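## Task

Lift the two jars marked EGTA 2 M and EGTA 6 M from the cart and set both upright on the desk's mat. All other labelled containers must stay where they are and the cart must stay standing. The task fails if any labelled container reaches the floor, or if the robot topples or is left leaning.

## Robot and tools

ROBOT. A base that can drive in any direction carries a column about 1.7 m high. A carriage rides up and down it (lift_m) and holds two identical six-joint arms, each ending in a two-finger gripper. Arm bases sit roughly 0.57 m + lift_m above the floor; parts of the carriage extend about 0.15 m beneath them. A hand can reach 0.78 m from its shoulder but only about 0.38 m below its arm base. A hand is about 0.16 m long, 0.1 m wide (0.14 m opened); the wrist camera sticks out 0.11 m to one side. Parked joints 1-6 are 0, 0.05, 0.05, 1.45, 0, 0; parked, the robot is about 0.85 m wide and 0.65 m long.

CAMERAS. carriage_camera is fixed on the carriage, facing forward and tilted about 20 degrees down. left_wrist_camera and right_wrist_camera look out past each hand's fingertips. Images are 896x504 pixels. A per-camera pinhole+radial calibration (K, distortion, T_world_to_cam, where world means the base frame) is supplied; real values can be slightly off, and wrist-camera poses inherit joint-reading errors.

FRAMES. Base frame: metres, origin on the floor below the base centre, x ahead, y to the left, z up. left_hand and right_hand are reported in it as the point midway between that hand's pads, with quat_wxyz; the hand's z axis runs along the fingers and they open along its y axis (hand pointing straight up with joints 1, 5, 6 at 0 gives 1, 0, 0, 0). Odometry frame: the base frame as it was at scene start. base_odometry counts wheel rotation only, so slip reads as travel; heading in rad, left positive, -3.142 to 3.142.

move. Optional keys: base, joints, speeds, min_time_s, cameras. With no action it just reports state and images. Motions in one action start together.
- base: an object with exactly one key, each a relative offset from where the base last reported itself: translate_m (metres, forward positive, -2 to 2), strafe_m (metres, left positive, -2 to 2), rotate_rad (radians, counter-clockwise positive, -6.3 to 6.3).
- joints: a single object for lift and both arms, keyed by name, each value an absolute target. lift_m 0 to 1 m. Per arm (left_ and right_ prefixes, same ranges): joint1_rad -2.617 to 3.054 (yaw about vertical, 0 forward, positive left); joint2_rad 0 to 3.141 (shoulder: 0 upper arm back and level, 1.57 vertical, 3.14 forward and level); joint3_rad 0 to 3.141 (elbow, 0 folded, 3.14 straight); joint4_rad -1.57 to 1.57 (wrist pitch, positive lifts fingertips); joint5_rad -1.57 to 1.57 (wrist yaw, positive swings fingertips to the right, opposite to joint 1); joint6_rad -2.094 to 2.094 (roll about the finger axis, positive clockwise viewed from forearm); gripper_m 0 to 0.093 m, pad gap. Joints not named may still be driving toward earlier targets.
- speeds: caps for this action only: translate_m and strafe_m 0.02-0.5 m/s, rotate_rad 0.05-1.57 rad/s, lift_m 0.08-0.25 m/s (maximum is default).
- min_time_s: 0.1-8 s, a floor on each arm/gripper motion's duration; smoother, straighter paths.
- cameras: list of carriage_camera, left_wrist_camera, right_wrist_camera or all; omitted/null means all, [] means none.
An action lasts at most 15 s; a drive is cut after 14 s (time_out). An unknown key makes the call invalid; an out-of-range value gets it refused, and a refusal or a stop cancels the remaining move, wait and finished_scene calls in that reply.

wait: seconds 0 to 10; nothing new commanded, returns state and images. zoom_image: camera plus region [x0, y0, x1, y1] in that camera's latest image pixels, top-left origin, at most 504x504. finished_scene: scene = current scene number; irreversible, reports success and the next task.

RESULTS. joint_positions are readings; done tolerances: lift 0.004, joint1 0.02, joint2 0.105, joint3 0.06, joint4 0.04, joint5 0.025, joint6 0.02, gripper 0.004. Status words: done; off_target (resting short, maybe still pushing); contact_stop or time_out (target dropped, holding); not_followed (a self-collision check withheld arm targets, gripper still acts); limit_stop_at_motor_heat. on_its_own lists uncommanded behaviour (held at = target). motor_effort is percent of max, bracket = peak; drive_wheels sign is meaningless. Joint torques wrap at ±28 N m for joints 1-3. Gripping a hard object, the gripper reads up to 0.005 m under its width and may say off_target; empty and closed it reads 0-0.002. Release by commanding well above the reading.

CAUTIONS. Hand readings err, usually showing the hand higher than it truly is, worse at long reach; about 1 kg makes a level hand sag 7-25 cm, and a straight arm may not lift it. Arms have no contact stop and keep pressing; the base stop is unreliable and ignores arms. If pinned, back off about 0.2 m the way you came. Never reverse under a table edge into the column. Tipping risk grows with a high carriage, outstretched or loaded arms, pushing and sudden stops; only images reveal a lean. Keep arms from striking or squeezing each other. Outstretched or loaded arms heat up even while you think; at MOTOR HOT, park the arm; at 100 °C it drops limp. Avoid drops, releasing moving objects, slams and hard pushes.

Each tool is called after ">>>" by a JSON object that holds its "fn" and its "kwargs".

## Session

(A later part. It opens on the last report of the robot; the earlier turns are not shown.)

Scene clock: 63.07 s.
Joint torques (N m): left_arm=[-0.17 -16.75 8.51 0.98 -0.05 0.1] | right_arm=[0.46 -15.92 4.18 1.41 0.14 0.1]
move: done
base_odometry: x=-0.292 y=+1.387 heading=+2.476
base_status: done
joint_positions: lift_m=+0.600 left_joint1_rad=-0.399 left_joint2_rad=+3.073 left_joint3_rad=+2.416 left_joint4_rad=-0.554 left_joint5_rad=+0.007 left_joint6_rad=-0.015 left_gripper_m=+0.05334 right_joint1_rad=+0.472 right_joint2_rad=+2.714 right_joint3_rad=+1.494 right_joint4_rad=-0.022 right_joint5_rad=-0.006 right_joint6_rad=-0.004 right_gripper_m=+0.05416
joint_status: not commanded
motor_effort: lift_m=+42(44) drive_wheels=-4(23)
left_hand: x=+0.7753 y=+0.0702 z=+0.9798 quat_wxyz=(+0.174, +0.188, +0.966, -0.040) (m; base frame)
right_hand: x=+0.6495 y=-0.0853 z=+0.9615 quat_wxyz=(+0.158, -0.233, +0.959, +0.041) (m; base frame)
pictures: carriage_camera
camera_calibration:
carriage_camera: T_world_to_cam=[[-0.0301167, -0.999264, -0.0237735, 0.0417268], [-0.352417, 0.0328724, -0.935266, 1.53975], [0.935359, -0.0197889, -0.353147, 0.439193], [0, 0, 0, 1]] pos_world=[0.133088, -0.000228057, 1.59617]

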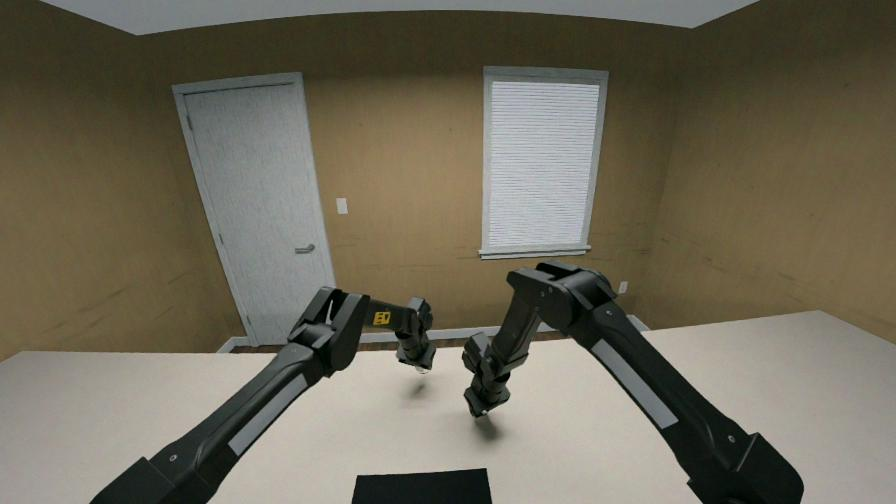

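>>> {"fn": "move", "kwargs": {"base": {"translate_m":-0.32}, "joints": {"lift_m":0.63}, "cameras": []}}

>>> {"fn": "move", "kwargs": {"base": {"strafe_m":0.075}, "cameras": ["all"]}}

Scene clock: 68.60 s.
Joint torques (N m): left_arm=[-0.13 -18.18 7.54 1.01 -0.04 0.09] | right_arm=[-0.02 -14.13 4.53 1.37 0.12 0.1]
move: done
base_odometry: x=-0.040 y=+1.190 heading=+2.476
base_status: done
joint_positions: lift_m=+0.630 left_joint1_rad=-0.397 left_joint2_rad=+3.089 left_joint3_rad=+2.428 left_joint4_rad=-0.557 left_joint5_rad=+0.007 left_joint6_rad=-0.015 left_gripper_m=+0.05334 right_joint1_rad=+0.477 right_joint2_rad=+2.694 right_joint3_rad=+1.491 right_joint4_rad=-0.012 right_joint5_rad=-0.004 right_joint6_rad=-0.004 right_gripper_m=+0.05416
joint_status: all done
motor_effort: lift_m=+42(51) drive_wheels=+0(26)
left_hand: x=+0.7742 y=+0.0717 z=+1.0045 quat_wxyz=(+0.171, +0.188, +0.966, -0.039) (m; base frame)
right_hand: x=+0.6556 y=-0.0798 z=+1.0012 quat_wxyz=(+0.172, -0.235, +0.956, +0.043) (m; base frame)
pictures: none
No camera images: "cameras" was empty.

Scene clock: 70.07 s.
Joint torques (N m): left_arm=[-0.85 -18.25 7.56 1 -0.07 0.1] | right_arm=[-0.08 -14.19 4.53 1.35 0.11 0.1]
move: done
base_odometry: x=-0.086 y=+1.131 heading=+2.476
base_status: done
joint_positions: lift_m=+0.630 left_joint1_rad=-0.392 left_joint2_rad=+3.089 left_joint3_rad=+2.428 left_joint4_rad=-0.557 left_joint5_rad=+0.006 left_joint6_rad=-0.015 left_gripper_m=+0.05334 right_joint1_rad=+0.478 right_joint2_rad=+2.694 right_joint3_rad=+1.491 right_joint4_rad=-0.013 right_joint5_rad=-0.004 right_joint6_rad=-0.004 right_gripper_m=+0.05416
joint_status: not commanded
motor_effort: lift_m=+42(43) drive_wheels=+0(14)
left_hand: x=+0.7753 y=+0.0745 z=+1.0045 quat_wxyz=(+0.171, +0.185, +0.967, -0.038) (m; base frame)
right_hand: x=+0.6551 y=-0.0792 z=+1.0012 quat_wxyz=(+0.171, -0.235, +0.956, +0.044) (m; base frame)
pictures: carriage_camera, left_wrist_camera, right_wrist_camera
camera_calibration:
carriage_camera: T_world_to_cam=[[-0.0301167, -0.999264, -0.0237735, 0.0424413], [-0.352417, 0.0328724, -0.935266, 1.56786], [0.935359, -0.0197889, -0.353147, 0.449807], [0, 0, 0, 1]] pos_world=[0.133088, -0.000228057, 1.62622]
left_wrist_camera: T_world_to_cam=[[-0.388969, -0.920961, 0.0231249, 0.348904], [-0.880356, 0.378981, 0.285212, 0.371787], [-0.271433, 0.0905805, -0.958185, 1.28819], [0, 0, 0, 1]] pos_world=[0.812673, 0.063742, 1.12021]
right_wrist_camera: T_world_to_cam=[[0.405613, -0.913917, -0.0152808, -0.318702], [-0.887749, -0.39787, 0.231518, 0.325176], [-0.217668, -0.0803412, -0.972711, 1.23314], [0, 0, 0, 1]] pos_world=[0.686361, -0.0628172, 1.11934]

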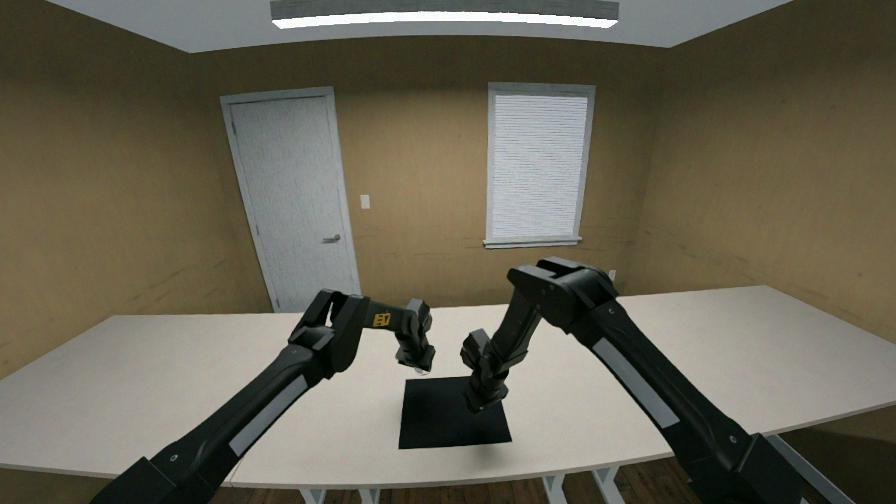

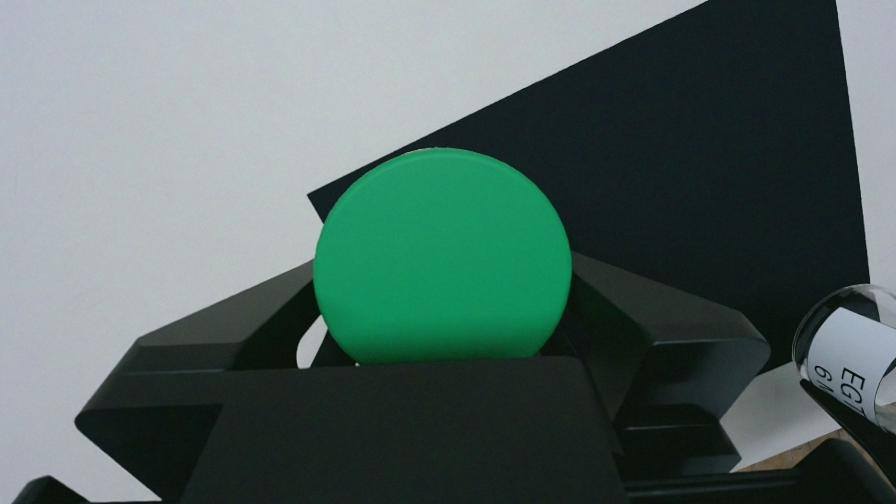

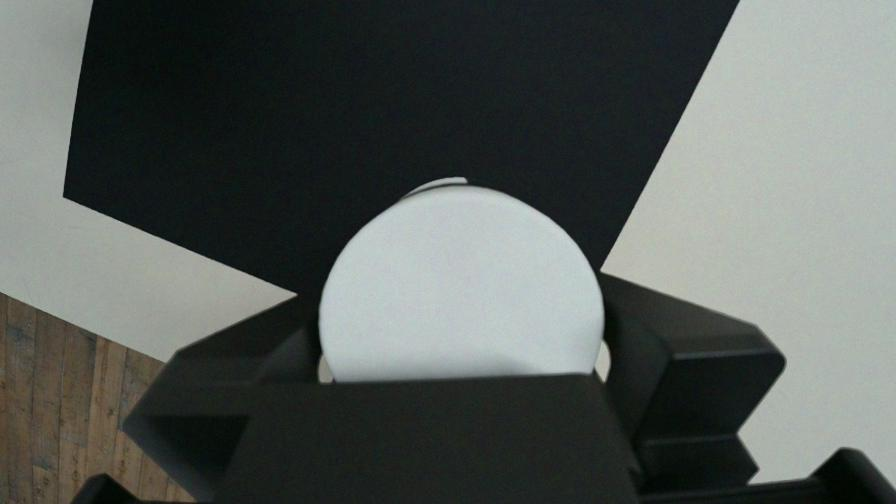

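>>> {"fn": "move", "kwargs": {"base": {"translate_m":-0.018}, "joints": {"lift_m":0.6}, "speeds": {"lift_m":0.1}, "cameras": []}}

>>> {"fn": "move", "kwargs": {"joints": {"lift_m":0.585}, "speeds": {"lift_m":0.08}, "cameras": ["left_wrist_camera"]}}

Scene clock: 73.73 s.
Joint torques (N m): left_arm=[-0.51 -18.4 7.47 1.05 -0.04 0.1] | right_arm=[-0.18 -13.96 4.86 1.4 0.13 0.1]
move: done
base_odometry: x=-0.072 y=+1.120 heading=+2.477
base_status: done
joint_positions: lift_m=+0.600 left_joint1_rad=-0.393 left_joint2_rad=+3.091 left_joint3_rad=+2.429 left_joint4_rad=-0.562 left_joint5_rad=+0.006 left_joint6_rad=-0.015 left_gripper_m=+0.05334 right_joint1_rad=+0.479 right_joint2_rad=+2.692 right_joint3_rad=+1.488 right_joint4_rad=-0.017 right_joint5_rad=-0.004 right_joint6_rad=-0.004 right_gripper_m=+0.05416
joint_status: all done
motor_effort: lift_m=+36(37) drive_wheels=+4(13)
left_hand: x=+0.7739 y=+0.0746 z=+0.9738 quat_wxyz=(+0.168, +0.186, +0.967, -0.038) (m; base frame)
right_hand: x=+0.6532 y=-0.0798 z=+0.9713 quat_wxyz=(+0.169, -0.236, +0.956, +0.043) (m; base frame)
pictures: none
No camera images: "cameras" was empty.

Scene clock: 74.30 s.
Joint torques (N m): left_arm=[-0.7 -18.61 7.38 1.04 -0.05 0.09] | right_arm=[-0.08 -13.93 4.88 1.41 0.12 0.09]
move: done
base_odometry: x=-0.072 y=+1.120 heading=+2.477
base_status: not commanded
joint_positions: lift_m=+0.585 left_joint1_rad=-0.393 left_joint2_rad=+3.091 left_joint3_rad=+2.429 left_joint4_rad=-0.561 left_joint5_rad=+0.006 left_joint6_rad=-0.015 left_gripper_m=+0.05334 right_joint1_rad=+0.479 right_joint2_rad=+2.692 right_joint3_rad=+1.488 right_joint4_rad=-0.016 right_joint5_rad=-0.004 right_joint6_rad=-0.004 right_gripper_m=+0.05416
joint_status: all done
motor_effort: lift_m=+36(37) drive_wheels=+4(4)
left_hand: x=+0.7742 y=+0.0745 z=+0.9587 quat_wxyz=(+0.169, +0.186, +0.967, -0.038) (m; base frame)
right_hand: x=+0.6534 y=-0.0797 z=+0.9566 quat_wxyz=(+0.169, -0.236, +0.956, +0.043) (m; base frame)
pictures: left_wrist_camera
camera_calibration:
left_wrist_camera: T_world_to_cam=[[-0.389582, -0.920701, 0.0231556, 0.349923], [-0.878954, 0.379191, 0.289231, 0.378905], [-0.275076, 0.0923264, -0.956979, 1.24562], [0, 0, 0, 1]] pos_world=[0.812004, 0.0634933, 1.07434]

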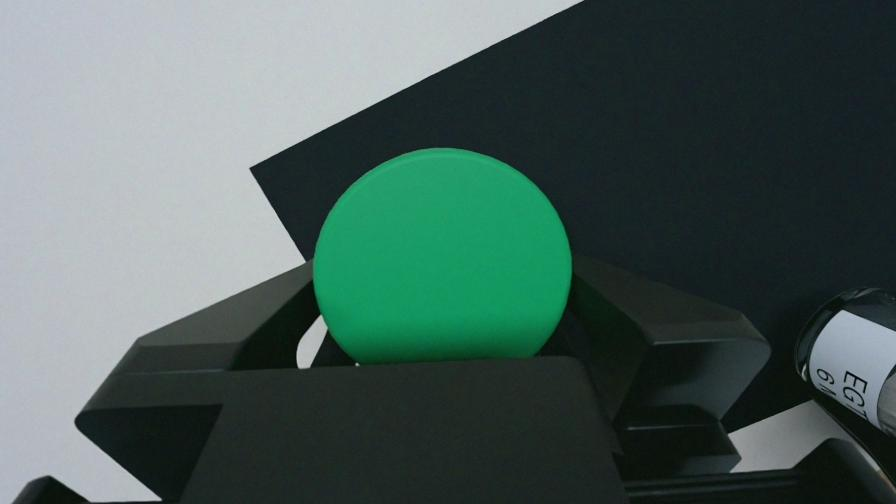

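>>> {"fn": "move", "kwargs": {"joints": {"lift_m":0.572}, "speeds": {"lift_m":0.08}, "cameras": []}}

>>> {"fn": "move", "kwargs": {"joints": {"lift_m":0.562}, "speeds": {"lift_m":0.08}, "cameras": ["left_wrist_camera","right_wrist_camera"]}}

Scene clock: 75.40 s.
Joint torques (N m): left_arm=[-0.46 -18.29 7.45 0.99 -0.04 0.1] | right_arm=[-0.29 -13.82 4.86 1.39 0.12 0.11]
move: done
base_odometry: x=-0.072 y=+1.120 heading=+2.477
base_status: not commanded
joint_positions: lift_m=+0.572 left_joint1_rad=-0.393 left_joint2_rad=+3.092 left_joint3_rad=+2.429 left_joint4_rad=-0.560 left_joint5_rad=+0.006 left_joint6_rad=-0.015 left_gripper_m=+0.05334 right_joint1_rad=+0.479 right_joint2_rad=+2.691 right_joint3_rad=+1.488 right_joint4_rad=-0.015 right_joint5_rad=-0.004 right_joint6_rad=-0.004 right_gripper_m=+0.05416
joint_status: all done
motor_effort: lift_m=+35(37) drive_wheels=+5(5)
left_hand: x=+0.7743 y=+0.0745 z=+0.9456 quat_wxyz=(+0.169, +0.186, +0.967, -0.038) (m; base frame)
right_hand: x=+0.6539 y=-0.0794 z=+0.9440 quat_wxyz=(+0.170, -0.236, +0.956, +0.043) (m; base frame)
pictures: none
No camera images: "cameras" was empty.

Scene clock: 75.93 s.
Joint torques (N m): left_arm=[-0.66 -18.77 7.49 1.01 -0.05 0.1] | right_arm=[-0.18 -13.16 4.9 1.36 0.12 0.1]
move: done
base_odometry: x=-0.072 y=+1.120 heading=+2.477
base_status: not commanded
joint_positions: lift_m=+0.562 left_joint1_rad=-0.393 left_joint2_rad=+3.094 left_joint3_rad=+2.431 left_joint4_rad=-0.558 left_joint5_rad=+0.006 left_joint6_rad=-0.015 left_gripper_m=+0.05334 right_joint1_rad=+0.479 right_joint2_rad=+2.684 right_joint3_rad=+1.488 right_joint4_rad=-0.009 right_joint5_rad=-0.004 right_joint6_rad=-0.003 right_gripper_m=+0.05416
joint_status: all done
motor_effort: lift_m=+35(36) drive_wheels=+4(6)
left_hand: x=+0.7743 y=+0.0745 z=+0.9347 quat_wxyz=(+0.169, +0.186, +0.967, -0.038) (m; base frame)
right_hand: x=+0.6574 y=-0.0776 z=+0.9382 quat_wxyz=(+0.177, -0.235, +0.955, +0.045) (m; base frame)
pictures: left_wrist_camera, right_wrist_camera
camera_calibration:
left_wrist_camera: T_world_to_cam=[[-0.389598, -0.920694, 0.02315, 0.350497], [-0.879157, 0.379275, 0.288501, 0.386744], [-0.274401, 0.0920468, -0.9572, 1.22235], [0, 0, 0, 1]] pos_world=[0.811975, 0.063505, 1.05034]
right_wrist_camera: T_world_to_cam=[[0.406131, -0.913674, -0.016065, -0.31871], [-0.889719, -0.399372, 0.22114, 0.353337], [-0.208466, -0.0755186, -0.97511, 1.16907], [0, 0, 0, 1]] pos_world=[0.687521, -0.0617968, 1.05672]

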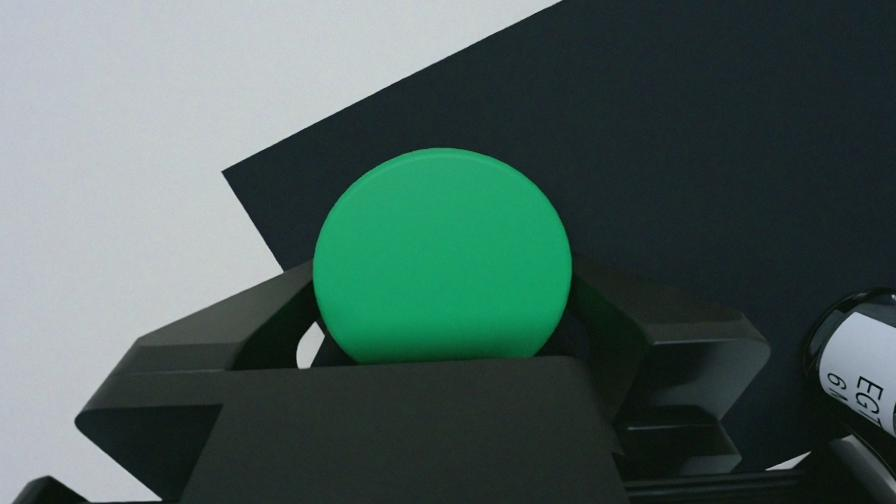

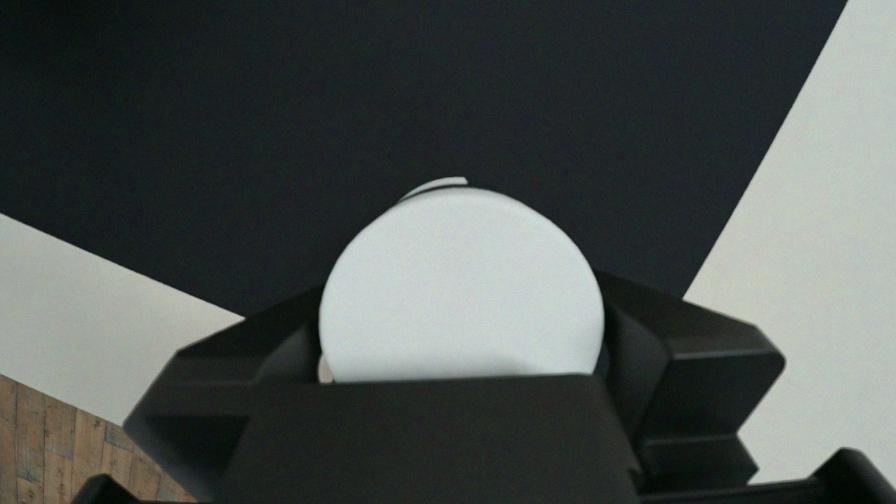

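>>> {"fn": "move", "kwargs": {"joints": {"lift_m":0.554}, "speeds": {"lift_m":0.08}, "cameras": []}}

>>> {"fn": "move", "kwargs": {"joints": {"lift_m":0.546}, "speeds": {"lift_m":0.08}, "cameras": []}}

Scene clock: 77.13 s.
Joint torques (N m): left_arm=[-0.61 -18.26 6.79 1.06 -0.1 0.09] | right_arm=[-0.16 -11.73 4.94 1.6 0.12 0.1]
move: done
base_odometry: x=-0.072 y=+1.120 heading=+2.477
base_status: not commanded
joint_positions: lift_m=+0.555 left_joint1_rad=-0.393 left_joint2_rad=+3.089 left_joint3_rad=+2.437 left_joint4_rad=-0.564 left_joint5_rad=+0.006 left_joint6_rad=-0.015 left_gripper_m=+0.05334 right_joint1_rad=+0.479 right_joint2_rad=+2.667 right_joint3_rad=+1.488 right_joint4_rad=-0.029 right_joint5_rad=-0.004 right_joint6_rad=-0.003 right_gripper_m=+0.05416
joint_status: all done
motor_effort: lift_m=+31(32) drive_wheels=+0(5)
left_hand: x=+0.7767 y=+0.0737 z=+0.9316 quat_wxyz=(+0.172, +0.186, +0.967, -0.039) (m; base frame)
right_hand: x=+0.6581 y=-0.0772 z=+0.9367 quat_wxyz=(+0.175, -0.235, +0.955, +0.045) (m; base frame)
pictures: none
No camera images: "cameras" was empty.

Scene clock: 77.60 s.
Joint torques (N m): left_arm=[-0.64 -16.85 6.56 1.29 -0.05 0.1] | right_arm=[-0.18 -9.87 5.03 1.91 0.12 0.1]
move: done
base_odometry: x=-0.072 y=+1.120 heading=+2.477
base_status: not commanded
joint_positions: lift_m=+0.547 left_joint1_rad=-0.393 left_joint2_rad=+3.074 left_joint3_rad=+2.440 left_joint4_rad=-0.586 left_joint5_rad=+0.006 left_joint6_rad=-0.015 left_gripper_m=+0.05334 right_joint1_rad=+0.479 right_joint2_rad=+2.646 right_joint3_rad=+1.488 right_joint4_rad=-0.057 right_joint5_rad=-0.004 right_joint6_rad=-0.003 right_gripper_m=+0.05416
joint_status: all done
motor_effort: lift_m=+29(30) drive_wheels=+0(1)
left_hand: x=+0.7770 y=+0.0736 z=+0.9314 quat_wxyz=(+0.170, +0.186, +0.967, -0.038) (m; base frame)
right_hand: x=+0.6580 y=-0.0773 z=+0.9361 quat_wxyz=(+0.171, -0.236, +0.956, +0.044) (m; base frame)
pictures: none
No camera images: "cameras" was empty.

>>> {"fn": "move", "kwargs": {"joints": {"lift_m":0.556}, "speeds": {"lift_m":0.08}, "cameras": []}}

>>> {"fn": "move", "kwargs": {"joints": {"left_gripper_m":0.08,"right_gripper_m":0.08}, "min_time_s": 0.8, "cameras": []}}

>>> {"fn": "move", "kwargs": {"joints": {"lift_m":0.7}, "speeds": {"lift_m":0.15}}}

Scene clock: 79.13 s.
Joint torques (N m): left_arm=[-0.51 -17.22 6.54 1.12 -0.04 0.1] | right_arm=[-0.03 -10.96 5.08 1.6 0.13 0.1]
move: done
base_odometry: x=-0.072 y=+1.120 heading=+2.477
base_status: not commanded
joint_positions: lift_m=+0.556 left_joint1_rad=-0.393 left_joint2_rad=+3.079 left_joint3_rad=+2.440 left_joint4_rad=-0.569 left_joint5_rad=+0.006 left_joint6_rad=-0.015 left_gripper_m=+0.05334 right_joint1_rad=+0.479 right_joint2_rad=+2.657 right_joint3_rad=+1.488 right_joint4_rad=-0.027 right_joint5_rad=-0.004 right_joint6_rad=-0.003 right_gripper_m=+0.05416
joint_status: all done
motor_effort: lift_m=+43(48) drive_wheels=+1(6)
left_hand: x=+0.7793 y=+0.0721 z=+0.9389 quat_wxyz=(+0.176, +0.186, +0.966, -0.040) (m; base frame)
right_hand: x=+0.6612 y=-0.0758 z=+0.9423 quat_wxyz=(+0.181, -0.235, +0.954, +0.046) (m; base frame)
pictures: none
No camera images: "cameras" was empty.

Scene clock: 80.23 s.
Joint torques (N m): left_arm=[-0.72 -17.35 6.56 1.12 -0.05 0.09] | right_arm=[-0.16 -10.86 5 1.56 0.13 0.1]
move: done
base_odometry: x=-0.072 y=+1.120 heading=+2.477
base_status: not commanded
joint_positions: lift_m=+0.556 left_joint1_rad=-0.393 left_joint2_rad=+3.079 left_joint3_rad=+2.440 left_joint4_rad=-0.566 left_joint5_rad=+0.006 left_joint6_rad=-0.015 left_gripper_m=+0.07996 right_joint1_rad=+0.479 right_joint2_rad=+2.657 right_joint3_rad=+1.488 right_joint4_rad=-0.024 right_joint5_rad=-0.004 right_joint6_rad=-0.003 right_gripper_m=+0.07990
joint_status: all done
motor_effort: lift_m=+44(44) drive_wheels=+4(5)
left_hand: x=+0.7797 y=+0.0719 z=+0.9391 quat_wxyz=(+0.177, +0.186, +0.966, -0.040) (m; base frame)
right_hand: x=+0.6619 y=-0.0755 z=+0.9426 quat_wxyz=(+0.182, -0.235, +0.954, +0.046) (m; base frame)
pictures: none
No camera images: "cameras" was empty.

Scene clock: 81.63 s.
Joint torques (N m): left_arm=[-0.84 -18.04 6.56 1.02 -0.04 0.1] | right_arm=[-0.39 -11.82 4.96 1.45 0.12 0.1]
move: done
base_odometry: x=-0.072 y=+1.120 heading=+2.477
base_status: not commanded
joint_positions: lift_m=+0.700 left_joint1_rad=-0.393 left_joint2_rad=+3.087 left_joint3_rad=+2.440 left_joint4_rad=-0.555 left_joint5_rad=+0.006 left_joint6_rad=-0.015 left_gripper_m=+0.07996 right_joint1_rad=+0.479 right_joint2_rad=+2.668 right_joint3_rad=+1.488 right_joint4_rad=-0.014 right_joint5_rad=-0.004 right_joint6_rad=-0.003 right_gripper_m=+0.07990
joint_status: all done
motor_effort: lift_m=+43(51) drive_wheels=+4(4)
left_hand: x=+0.7799 y=+0.0719 z=+1.0797 quat_wxyz=(+0.179, +0.186, +0.965, -0.040) (m; base frame)
right_hand: x=+0.6610 y=-0.0759 z=+1.0827 quat_wxyz=(+0.182, -0.235, +0.954, +0.046) (m; base frame)
pictures: carriage_camera, left_wrist_camera, right_wrist_camera
camera_calibration:
carriage_camera: T_world_to_cam=[[-0.0301167, -0.999264, -0.0237735, 0.0441049], [-0.352417, 0.0328724, -0.935266, 1.63331], [0.935359, -0.0197889, -0.353147, 0.474518], [0, 0, 0, 1]] pos_world=[0.133088, -0.000228057, 1.6962]
left_wrist_camera: T_world_to_cam=[[-0.390372, -0.92037, 0.023001, 0.347697], [-0.884124, 0.381732, 0.269454, 0.375087], [-0.256777, 0.0848515, -0.962739, 1.35566], [0, 0, 0, 1]] pos_world=[0.815457, 0.0617968, 1.19608]
right_wrist_camera: T_world_to_cam=[[0.405944, -0.913745, -0.0167381, -0.31549], [-0.891989, -0.400132, 0.210356, 0.33832], [-0.198909, -0.0704624, -0.977482, 1.30749], [0, 0, 0, 1]] pos_world=[0.689921, -0.0607759, 1.2016]

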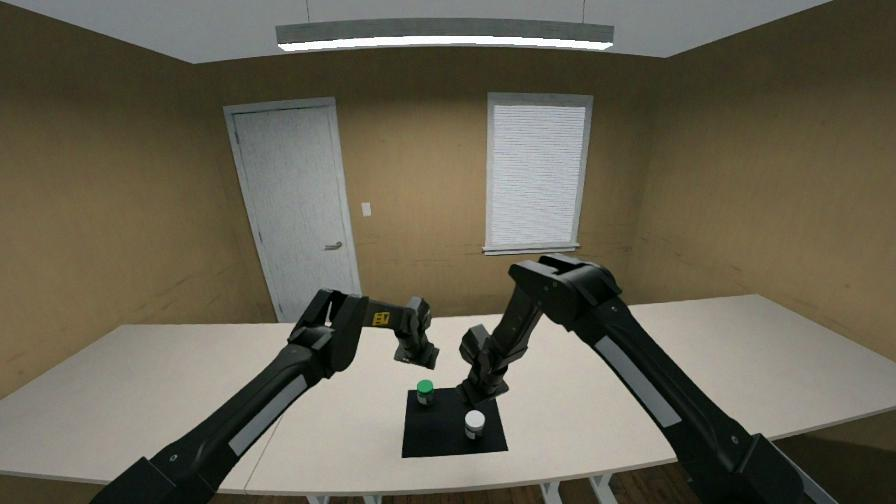

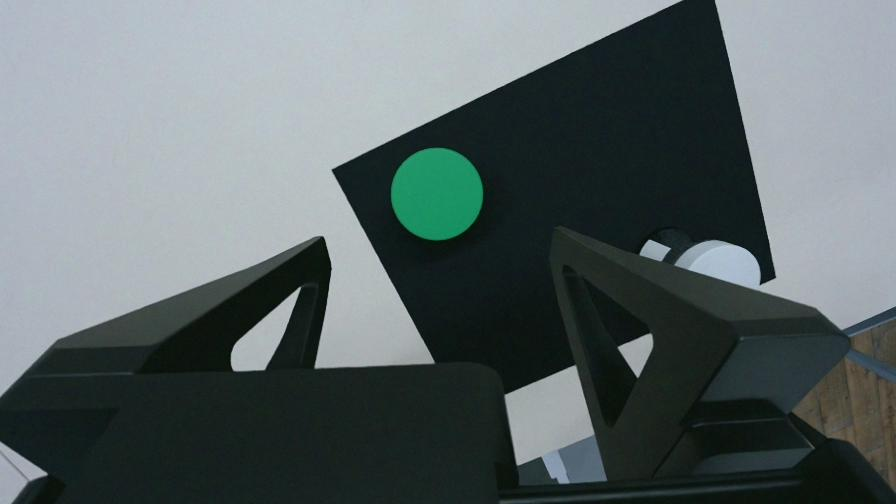

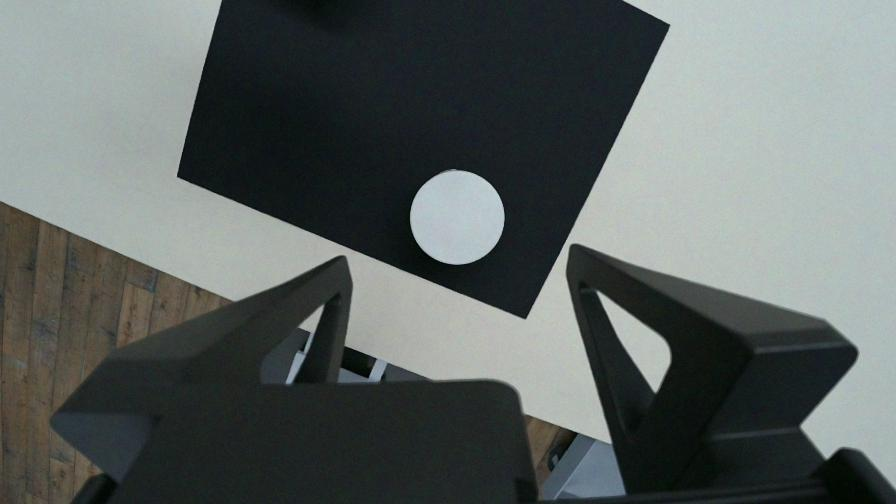

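>>> {"fn": "finished_scene", "kwargs": {"scene": 2}}

The scene is finished: the task was done.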